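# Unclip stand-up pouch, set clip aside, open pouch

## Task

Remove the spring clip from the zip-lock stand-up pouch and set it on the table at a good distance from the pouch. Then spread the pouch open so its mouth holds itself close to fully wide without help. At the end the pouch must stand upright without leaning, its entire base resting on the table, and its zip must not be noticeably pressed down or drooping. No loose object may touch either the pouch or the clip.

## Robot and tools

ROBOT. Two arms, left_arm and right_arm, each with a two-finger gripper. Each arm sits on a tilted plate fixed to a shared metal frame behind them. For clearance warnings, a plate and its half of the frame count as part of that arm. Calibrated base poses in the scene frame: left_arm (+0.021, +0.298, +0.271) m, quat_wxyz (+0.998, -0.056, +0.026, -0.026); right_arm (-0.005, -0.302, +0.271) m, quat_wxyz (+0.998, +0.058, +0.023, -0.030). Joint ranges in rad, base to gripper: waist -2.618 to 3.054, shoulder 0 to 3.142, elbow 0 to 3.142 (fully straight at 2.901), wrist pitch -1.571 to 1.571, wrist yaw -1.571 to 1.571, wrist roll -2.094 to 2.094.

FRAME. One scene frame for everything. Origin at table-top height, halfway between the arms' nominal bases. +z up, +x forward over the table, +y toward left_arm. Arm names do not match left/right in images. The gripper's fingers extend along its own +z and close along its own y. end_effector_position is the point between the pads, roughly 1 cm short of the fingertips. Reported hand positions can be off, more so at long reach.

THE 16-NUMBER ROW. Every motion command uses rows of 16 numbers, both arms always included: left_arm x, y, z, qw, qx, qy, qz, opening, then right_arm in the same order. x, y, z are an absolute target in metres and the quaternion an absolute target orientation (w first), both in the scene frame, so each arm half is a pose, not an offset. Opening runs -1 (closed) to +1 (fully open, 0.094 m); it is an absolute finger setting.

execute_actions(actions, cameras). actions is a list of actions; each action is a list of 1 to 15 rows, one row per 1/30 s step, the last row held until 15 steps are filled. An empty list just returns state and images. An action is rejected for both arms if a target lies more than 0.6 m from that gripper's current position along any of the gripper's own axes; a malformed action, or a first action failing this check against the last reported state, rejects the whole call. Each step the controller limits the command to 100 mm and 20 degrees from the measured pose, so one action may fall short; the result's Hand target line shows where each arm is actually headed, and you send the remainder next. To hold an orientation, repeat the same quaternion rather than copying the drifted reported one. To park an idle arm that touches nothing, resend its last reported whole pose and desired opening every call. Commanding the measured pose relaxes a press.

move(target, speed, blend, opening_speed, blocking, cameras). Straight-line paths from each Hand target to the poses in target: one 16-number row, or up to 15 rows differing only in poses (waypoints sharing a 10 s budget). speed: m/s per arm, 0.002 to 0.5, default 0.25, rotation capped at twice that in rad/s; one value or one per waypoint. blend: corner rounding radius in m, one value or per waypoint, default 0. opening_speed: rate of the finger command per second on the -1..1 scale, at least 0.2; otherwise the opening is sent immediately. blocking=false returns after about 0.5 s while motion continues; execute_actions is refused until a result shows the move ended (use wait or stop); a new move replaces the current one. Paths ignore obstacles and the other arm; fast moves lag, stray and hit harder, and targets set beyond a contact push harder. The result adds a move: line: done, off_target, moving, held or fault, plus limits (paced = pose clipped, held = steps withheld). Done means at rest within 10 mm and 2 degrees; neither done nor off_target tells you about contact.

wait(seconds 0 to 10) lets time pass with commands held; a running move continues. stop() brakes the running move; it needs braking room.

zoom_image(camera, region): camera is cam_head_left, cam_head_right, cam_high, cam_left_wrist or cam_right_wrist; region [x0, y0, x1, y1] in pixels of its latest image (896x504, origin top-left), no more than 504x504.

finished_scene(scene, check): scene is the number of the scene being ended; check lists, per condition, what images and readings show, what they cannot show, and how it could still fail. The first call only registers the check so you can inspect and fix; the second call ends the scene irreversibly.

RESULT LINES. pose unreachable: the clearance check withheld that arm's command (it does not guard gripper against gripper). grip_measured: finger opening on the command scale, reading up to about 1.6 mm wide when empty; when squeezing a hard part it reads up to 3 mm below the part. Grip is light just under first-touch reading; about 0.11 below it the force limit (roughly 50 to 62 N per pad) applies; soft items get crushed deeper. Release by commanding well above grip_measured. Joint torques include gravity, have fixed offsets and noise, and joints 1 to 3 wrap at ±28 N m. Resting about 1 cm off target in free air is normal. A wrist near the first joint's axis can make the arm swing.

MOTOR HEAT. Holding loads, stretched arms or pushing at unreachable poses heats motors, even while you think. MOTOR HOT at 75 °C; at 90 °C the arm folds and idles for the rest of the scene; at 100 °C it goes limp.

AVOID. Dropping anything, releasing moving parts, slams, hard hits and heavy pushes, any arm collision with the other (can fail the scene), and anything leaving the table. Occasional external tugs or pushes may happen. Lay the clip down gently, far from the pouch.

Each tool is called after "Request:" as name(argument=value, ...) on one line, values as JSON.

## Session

Done with scene 1.

Request:
execute_actions(actions=[])

Request:
zoom_image(camera="cam_high", region=[320, 150, 560, 390])

Request:
zoom_image(camera="cam_head_left", region=[360, 80, 680, 320])

Request:
zoom_image(camera="cam_head_right", region=[360, 80, 720, 320])

Scene clock: 0.00 s.
left_arm: end_effector_position=(+0.6061, +0.2954, +0.0972) grip_measured=+1.000 end_effector_quat_wxyz=(+0.636, -0.293, +0.710, -0.078) | right_arm: end_effector_position=(+0.4022, -0.4491, +0.3829) grip_measured=+1.000 end_effector_quat_wxyz=(+0.159, +0.748, +0.624, -0.160)
Joint positions: left_arm=[-0.031 3.115 1.59 1.423 -0.364 -0.457 0.094] | right_arm=[-0.032 2.077 1.901 -1.339 0.567 1.654 0.094]
Joint velocities: left_arm=[0.002 0.002 -0.012 -0.022 -0.037 -0.081 0] | right_arm=[-0.002 -0.002 -0.012 -0.007 0.022 -0.022 0]
Joint torques (N m): no reading
Motor temperatures (°C): left_arm=[26 38 35 29 25 26 28] | right_arm=[25 39 34 29 23 24 23]
Heat: left arm: 38 °C; right arm: 39 °C.
Hand target: left_arm +0.6097, +0.2939, +0.1037; +0.641, -0.291, +0.706, -0.080 | right_arm +0.4023, -0.4510, +0.3898; +0.168, +0.747, +0.623, -0.161
Tool commands: left_gripper/opening=+1.0 right_gripper/opening=+1.0

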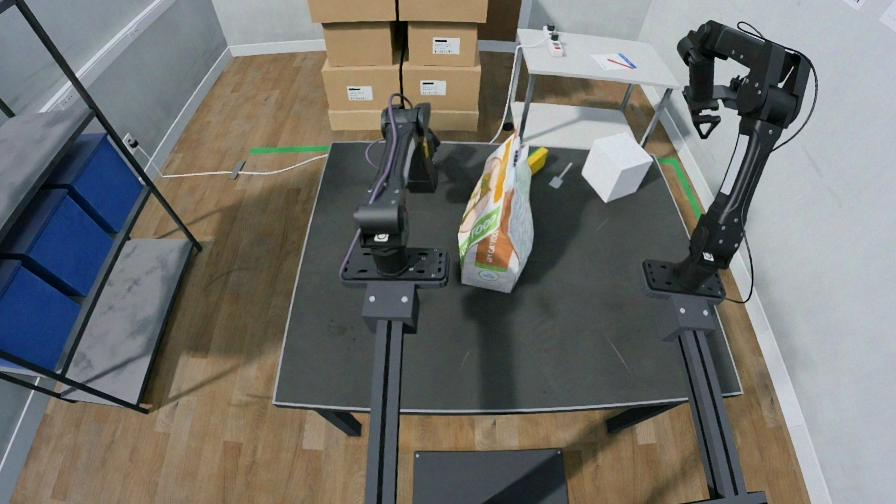

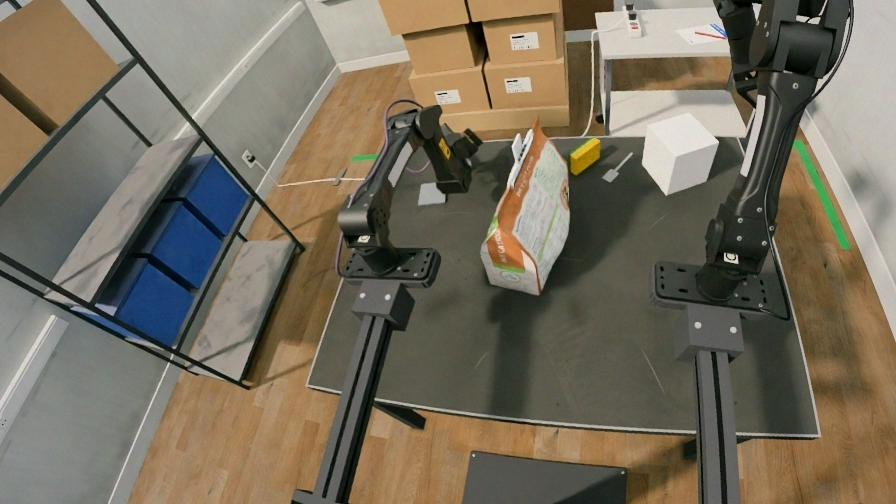

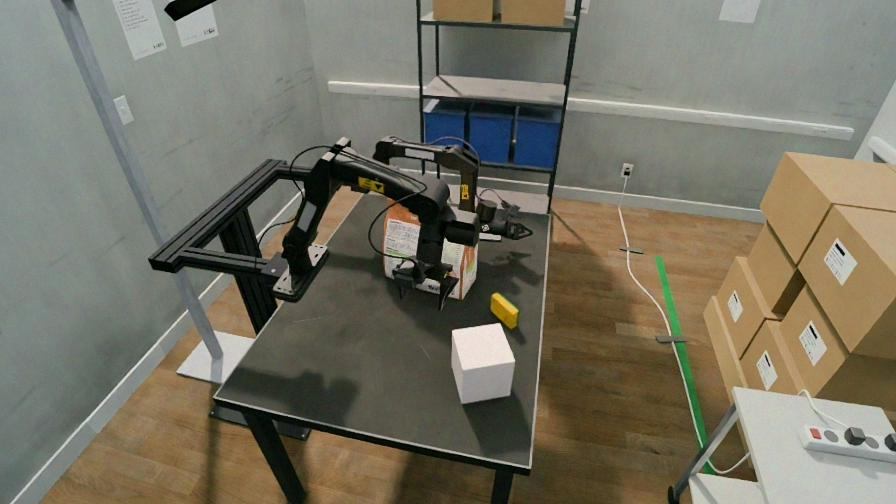

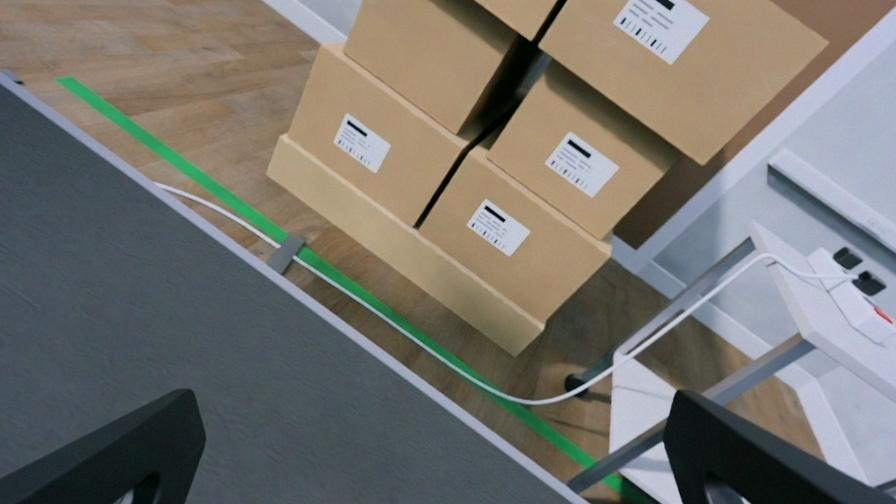

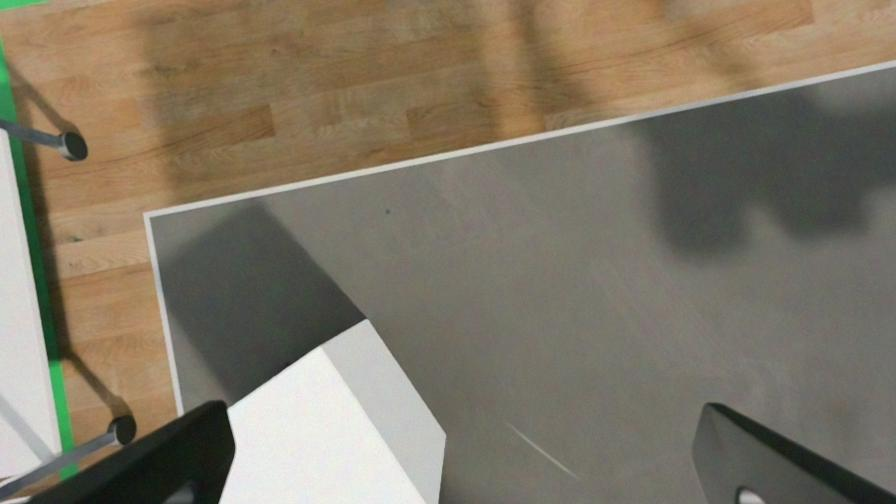

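Scaled by 2.100 from the camera's 896x504 image, which has a finer 1280x720 frame.

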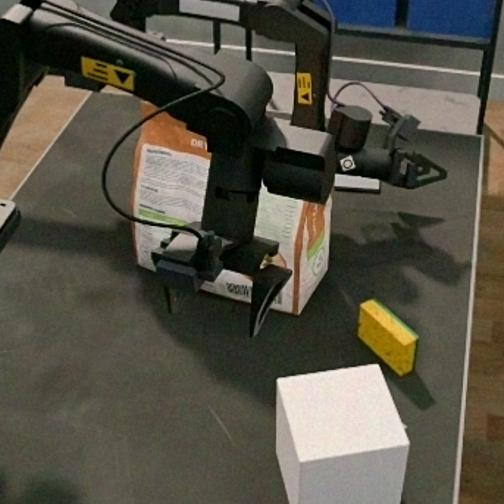

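Scaled by 1.575 from the camera's 896x504 image, which has a finer 1280x720 frame.

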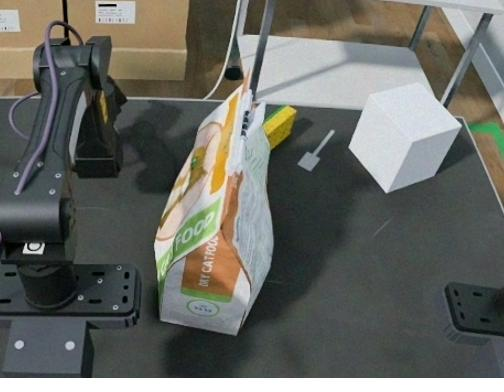

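Scaled by 1.400 from the camera's 896x504 image, which has a finer 1280x720 frame.

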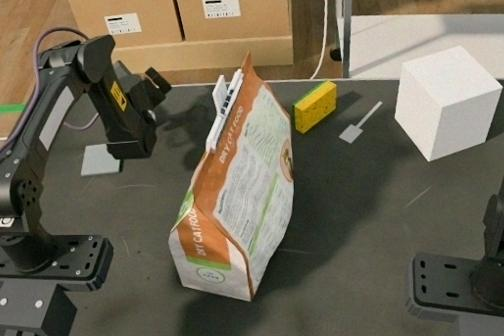

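Request:
move(target=[[0.48,0.30,0.35,0.45,-0.15,0.86,-0.18,-0.1,0.35,-0.35,0.45,0.16,0.45,0.86,0.05,-0.1],[0.298,0.22,0.453,0.175,0.003,0.9475,-0.266,-0.1,0.266,-0.222,0.46,0.14,0.08,0.954,0.252,-0.1]], blend=0.04, speed=0.2)

Request:
zoom_image(camera="cam_high", region=[320, 150, 560, 390])

Request:
zoom_image(camera="cam_head_left", region=[420, 100, 600, 300])

Request:
zoom_image(camera="cam_head_right", region=[440, 80, 640, 300])

Scene clock: 5.73 s.
left_arm: end_effector_position=(+0.2990, +0.2255, +0.4374) grip_measured=-0.097 end_effector_quat_wxyz=(+0.159, -0.008, +0.953, -0.259) | right_arm: end_effector_position=(+0.2641, -0.2282, +0.4555) grip_measured=-0.098 end_effector_quat_wxyz=(+0.131, +0.091, +0.957, +0.241)
Joint positions: left_arm=[-0.05 1.207 1.053 -0.983 0.368 -0.168 0.042] | right_arm=[0.228 1.215 1.138 -1.084 -0.28 0.388 0.042]
Joint velocities: left_arm=[0.002 -0.007 -0.022 0.022 -0.007 0.037 0] | right_arm=[-0.002 -0.002 -0.007 0.066 -0.051 -0.066 -0.002]
Joint torques (N m): left_arm=[-1.16 -4.88 9.06 1.14 0.46 0.05] | right_arm=[0.9 -6.19 6.19 1.19 -0.38 -0.05]
Motor temperatures (°C): left_arm=[26 39 36 30 25 26 28] | right_arm=[25 41 34 29 23 24 23]
Heat: left arm: 39 °C; right arm: 41 °C.
Hand target: left_arm +0.3014, +0.2219, +0.4542; +0.177, +0.005, +0.947, -0.269 | right_arm +0.2621, -0.2244, +0.4604; +0.141, +0.080, +0.954, +0.251
Off the commanded pose: left_arm 0.017 m, 2 deg | right_arm 0.008 m, 2 deg.
move: off_target (left_arm)

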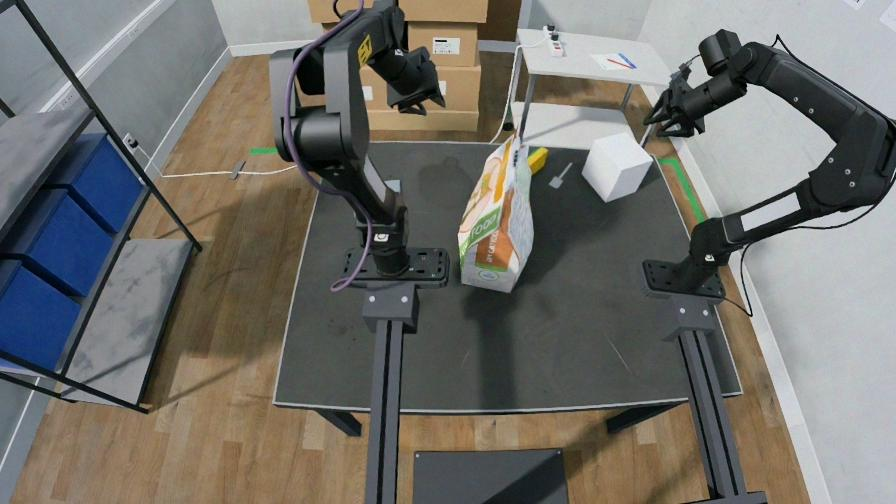

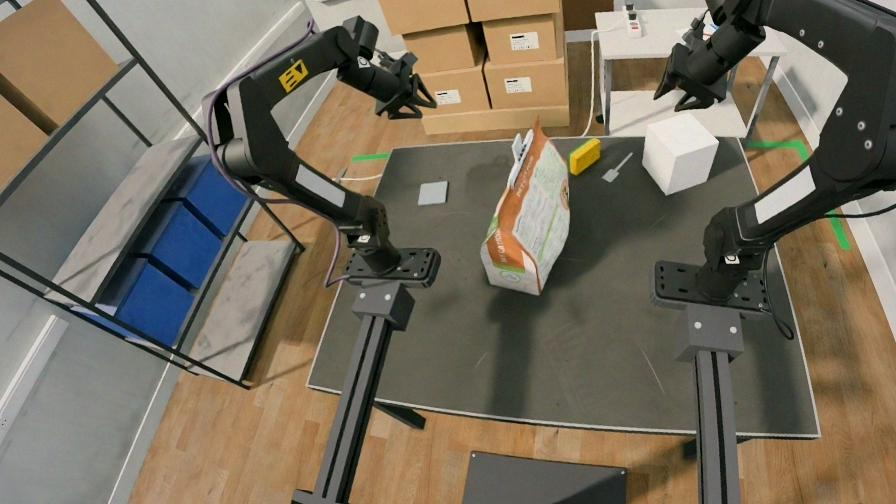

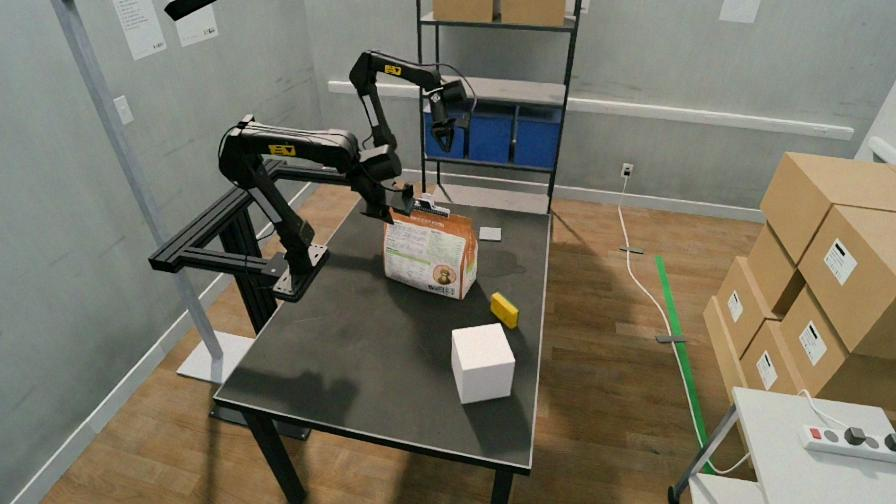

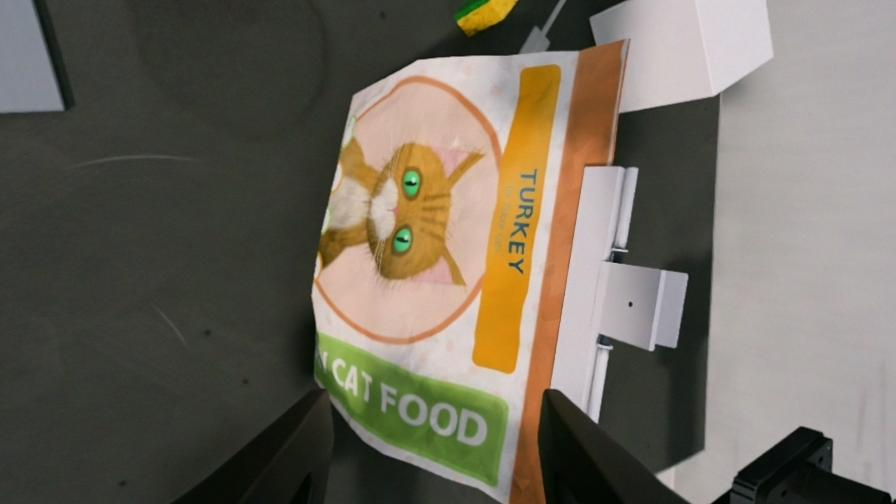

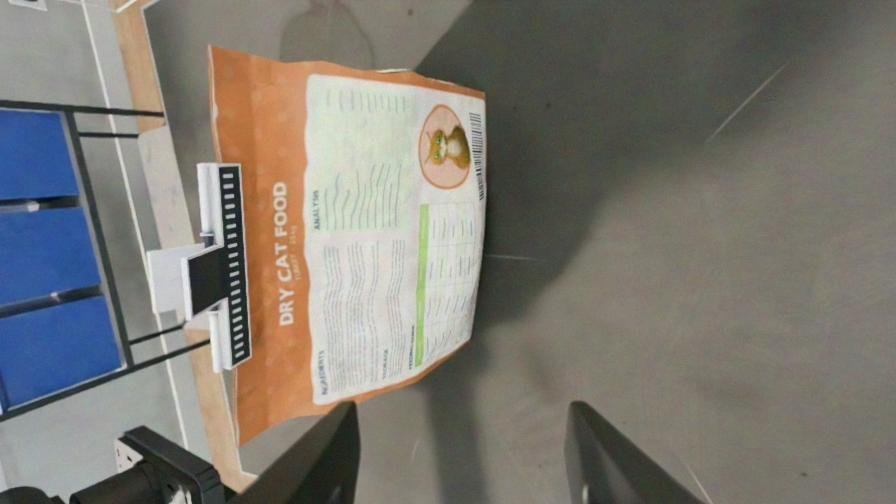

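Scaled by 2.100 from the camera's 896x504 image, which has a finer 1280x720 frame.

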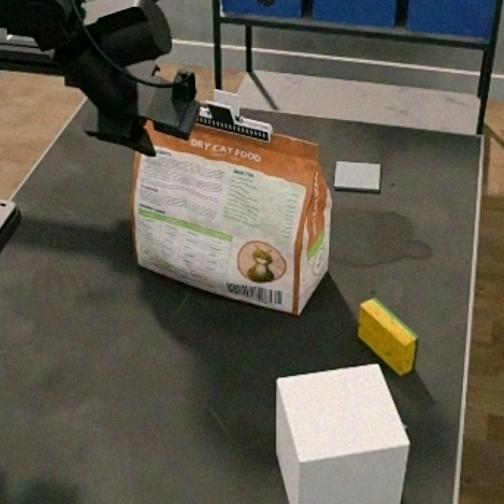

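Scaled by 2.520 from the camera's 896x504 image, which has a finer 1280x720 frame.

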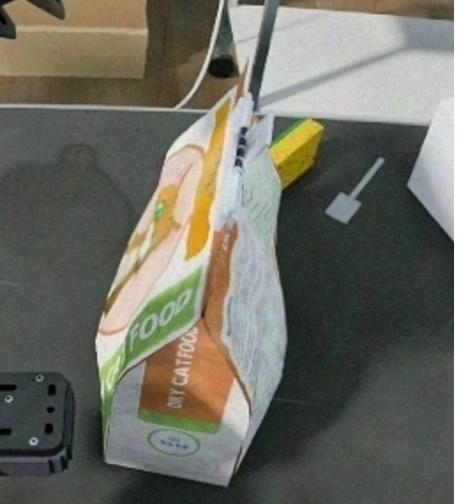

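Scaled by 2.291 from the camera's 896x504 image, which has a finer 1280x720 frame.

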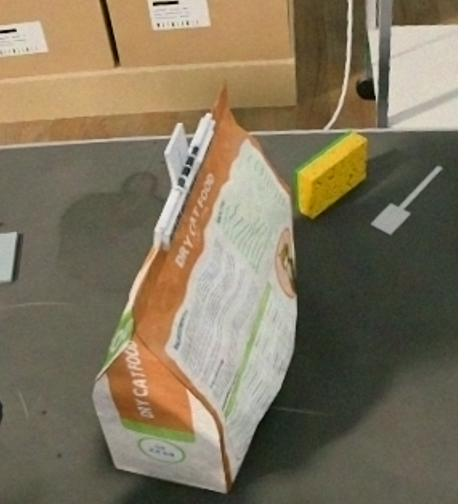

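Request:
move(target=[[0.298,0.26,0.453,0.175,0.003,0.9475,-0.266,-0.1,0.25,0.028,0.44,0.174,0.0454,0.983,-0.008,1]], speed=0.2)

Request:
zoom_image(camera="cam_right_wrist", region=[200, 0, 700, 504])

Request:
zoom_image(camera="cam_high", region=[350, 150, 530, 330])

Scene clock: 10.30 s.
left_arm: end_effector_position=(+0.2940, +0.2600, +0.4392) grip_measured=-0.097 end_effector_quat_wxyz=(+0.159, -0.003, +0.953, -0.260) | right_arm: end_effector_position=(+0.2412, +0.0287, +0.4395) grip_measured=+0.998 end_effector_quat_wxyz=(+0.168, +0.042, +0.985, +0.001)
Joint positions: left_arm=[0.119 1.207 1.081 -1.08 0.438 0.012 0.042] | right_arm=[1.191 2.104 1.973 -1.386 0.397 1.186 0.094]
Joint velocities: left_arm=[0.007 -0.012 0.002 -0.022 -0.051 -0.022 0] | right_arm=[0.007 -0.007 -0.022 -0.022 0.037 0.007 -0.001]
Joint torques (N m): left_arm=[0.1 -4.1 8.95 0.92 0.5 0.07] | right_arm=[0.7 -10.26 8.75 0.35 0.39 0.06]
Motor temperatures (°C): left_arm=[26 39 37 30 25 26 28] | right_arm=[25 42 34 29 23 24 23]
Heat: left arm: 39 °C; right arm: 42 °C.
Hand target: left_arm +0.2983, +0.2602, +0.4530; +0.176, +0.003, +0.948, -0.266 | right_arm +0.2457, +0.0285, +0.4395; +0.176, +0.045, +0.983, -0.007
Off the commanded pose: left_arm 0.014 m, 2 deg | right_arm 0.009 m, 1 deg.
move: off_target (left_arm)

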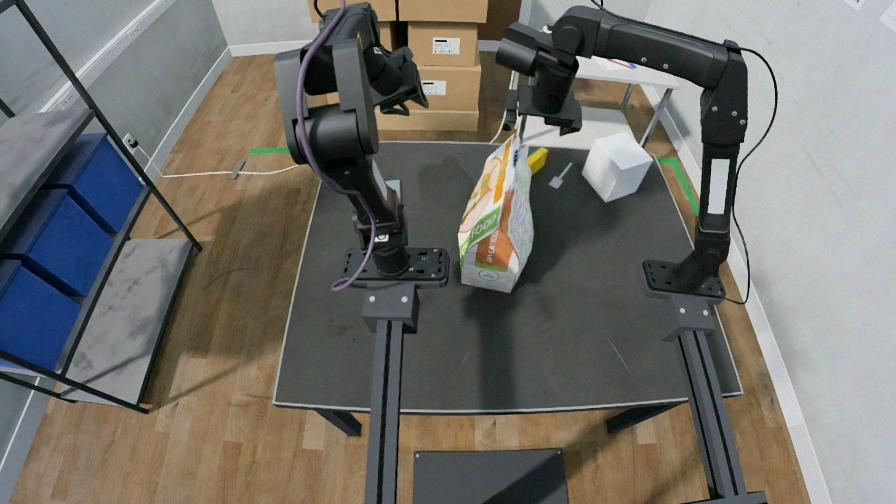

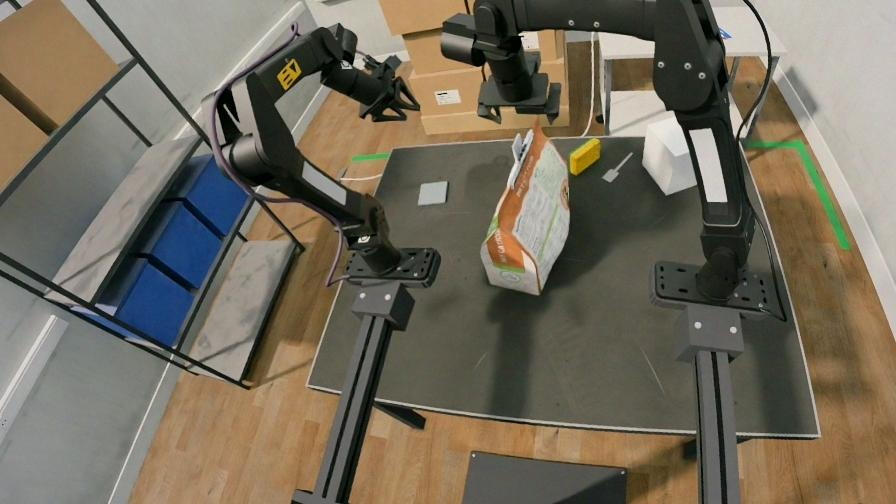

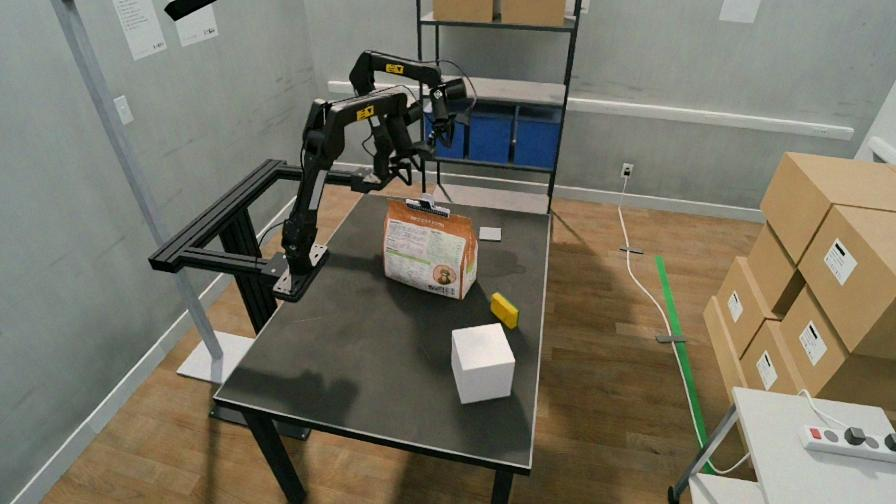

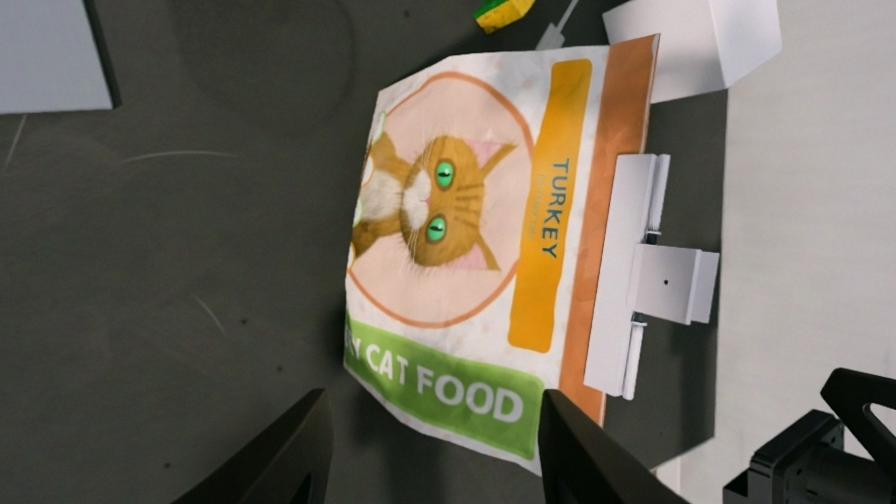

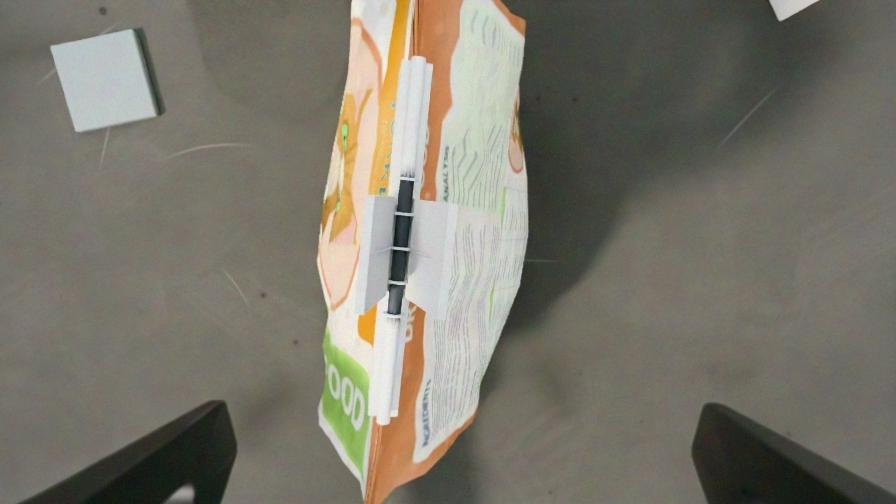

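Scaled by 1.000.

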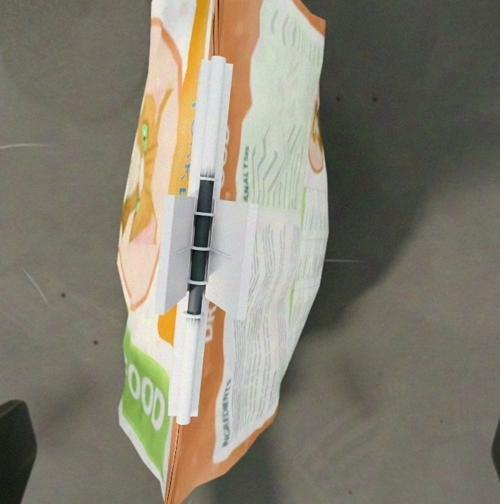

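Scaled by 2.800 from the camera's 896x504 image, which has a finer 1280x720 frame.

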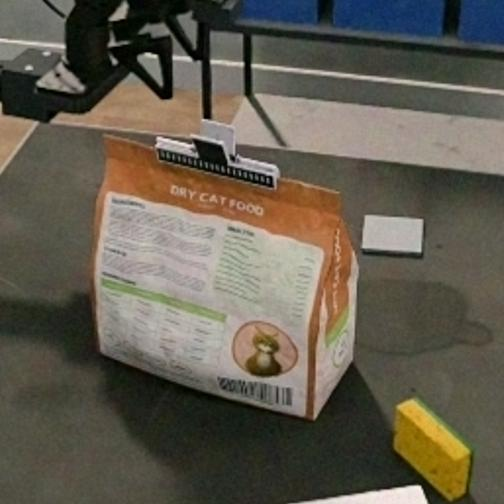

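Request:
move(target=[0.298,0.26,0.453,0.175,0.003,0.9475,-0.266,-0.1,0.285,0.031,0.385,0.174,0.0454,0.983,-0.008,1], speed=0.1)

Scene clock: 12.93 s.
left_arm: end_effector_position=(+0.2939, +0.2599, +0.4393) grip_measured=-0.097 end_effector_quat_wxyz=(+0.158, -0.002, +0.952, -0.260) | right_arm: end_effector_position=(+0.2835, +0.0323, +0.3936) grip_measured=+0.998 end_effector_quat_wxyz=(+0.172, +0.049, +0.984, +0.002)
Joint positions: left_arm=[0.119 1.207 1.082 -1.081 0.439 0.013 0.042] | right_arm=[1.098 2.168 1.893 -1.2 0.398 1.099 0.094]
Joint velocities: left_arm=[0.007 -0.012 -0.002 -0.007 -0.022 0.037 0] | right_arm=[-0.007 -0.002 -0.002 -0.081 0.022 -0.037 0]
Joint torques (N m): left_arm=[-0.03 -4.19 8.9 0.94 0.49 0.08] | right_arm=[0.87 -11.21 6.09 0.7 0.29 -0.01]
Motor temperatures (°C): left_arm=[26 39 37 30 25 26 28] | right_arm=[25 43 34 29 23 24 23]
Heat: left arm: 39 °C; right arm: 43 °C.
Hand target: left_arm +0.2979, +0.2600, +0.4529; +0.175, +0.003, +0.948, -0.266 | right_arm +0.2851, +0.0318, +0.3850; +0.174, +0.046, +0.984, -0.008
Off the commanded pose: left_arm 0.014 m, 2 deg | right_arm 0.009 m, 1 deg.
move: off_target (left_arm)

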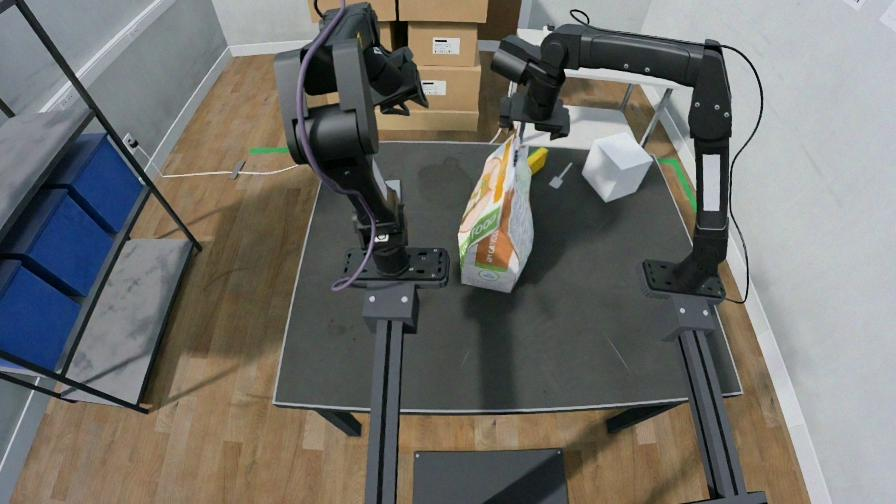

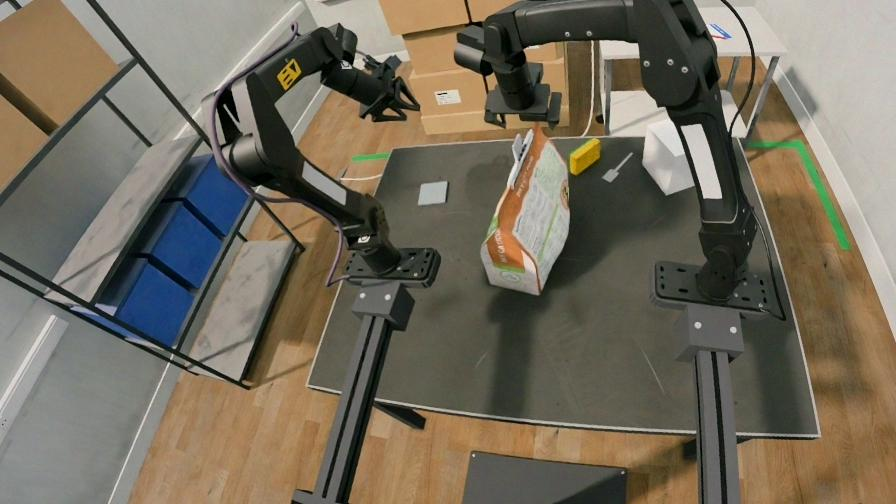

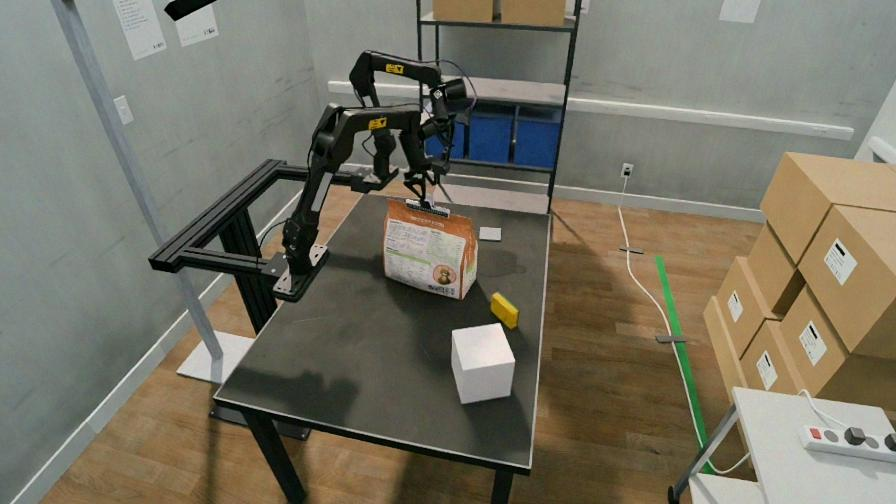

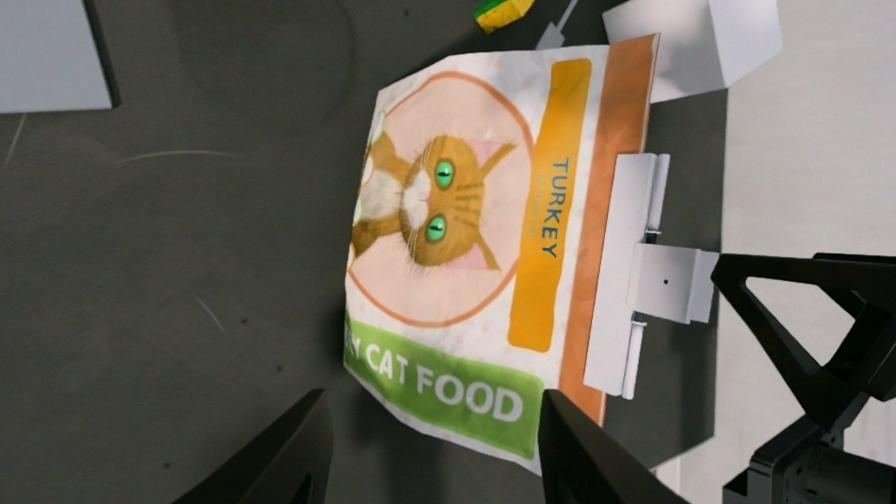

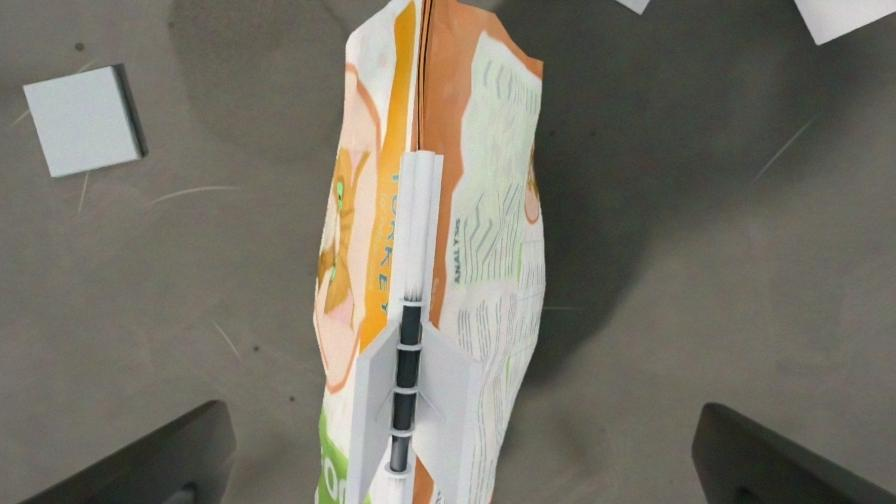

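Request:
move(target=[0.298,0.26,0.453,0.175,0.003,0.9475,-0.266,-0.1,0.279,0.039,0.368,0.174,0.0454,0.983,-0.008,1], speed=0.06)

Request:
zoom_image(camera="cam_head_right", region=[430, 50, 630, 200])

Scene clock: 14.77 s.
left_arm: end_effector_position=(+0.2938, +0.2599, +0.4393) grip_measured=-0.097 end_effector_quat_wxyz=(+0.158, -0.002, +0.953, -0.260) | right_arm: end_effector_position=(+0.2806, +0.0375, +0.3774) grip_measured=+0.998 end_effector_quat_wxyz=(+0.172, +0.049, +0.984, +0.002)
Joint positions: left_arm=[0.119 1.207 1.082 -1.082 0.439 0.013 0.042] | right_arm=[1.106 2.181 1.848 -1.145 0.398 1.106 0.094]
Joint velocities: left_arm=[0.017 -0.012 -0.012 -0.066 0.007 -0.037 -0.001] | right_arm=[-0.002 0.002 -0.002 0.066 0.037 0.066 0]
Joint torques (N m): left_arm=[-0.03 -4.21 8.8 0.94 0.48 0.06] | right_arm=[1.59 -11.11 6.04 0.71 0.3 0.06]
Motor temperatures (°C): left_arm=[26 39 37 29 25 26 28] | right_arm=[25 43 34 29 23 24 23]
Heat: left arm: 39 °C; right arm: 43 °C.
Hand target: left_arm +0.2979, +0.2600, +0.4528; +0.175, +0.003, +0.948, -0.266 | right_arm +0.2788, +0.0389, +0.3681; +0.174, +0.045, +0.984, -0.008
Off the commanded pose: left_arm 0.014 m, 2 deg | right_arm 0.010 m, 1 deg.
move: off_target (left_arm)

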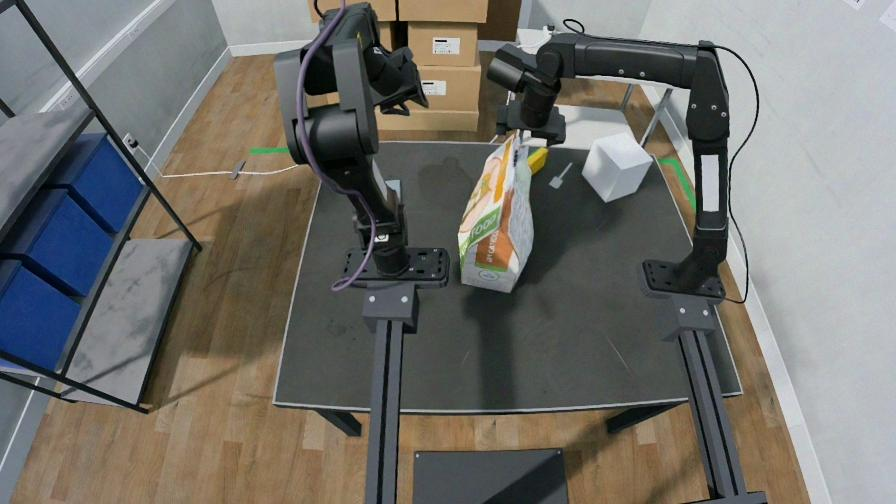

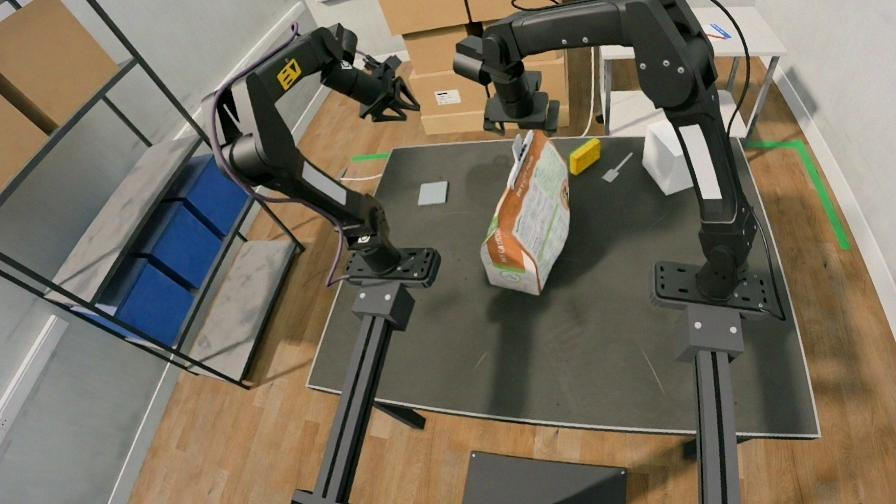

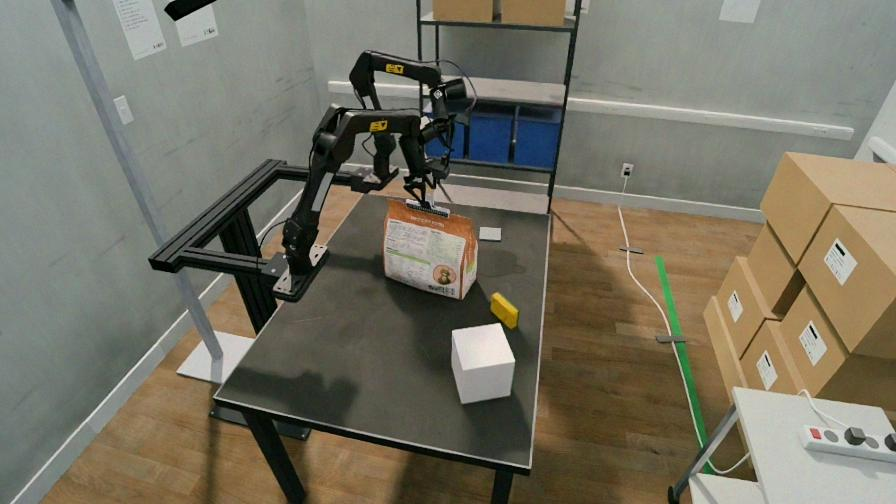

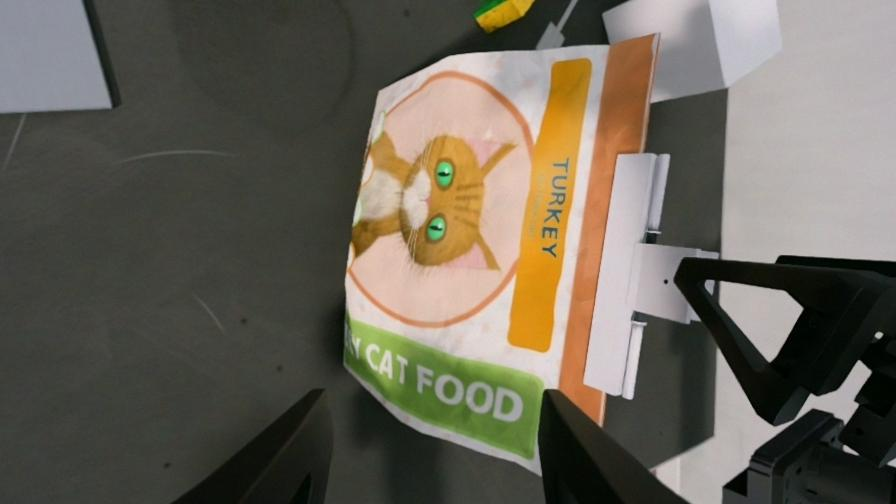

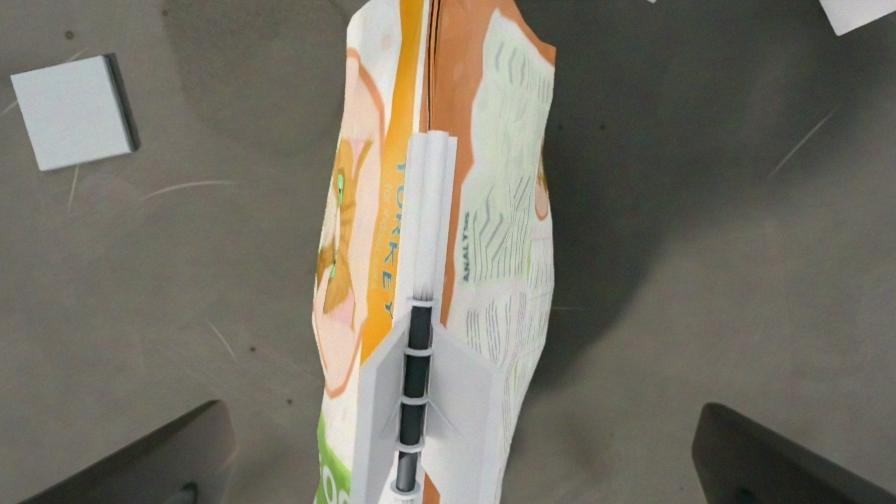

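Scaled by 2.520 from the camera's 896x504 image, which has a finer 1280x720 frame.

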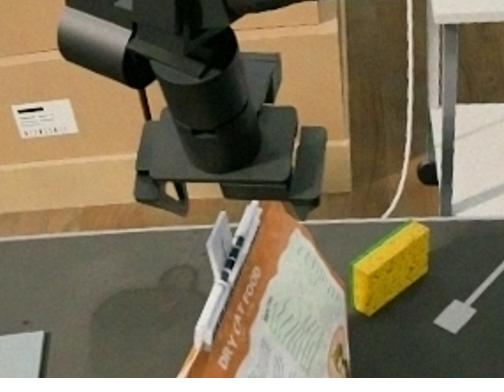

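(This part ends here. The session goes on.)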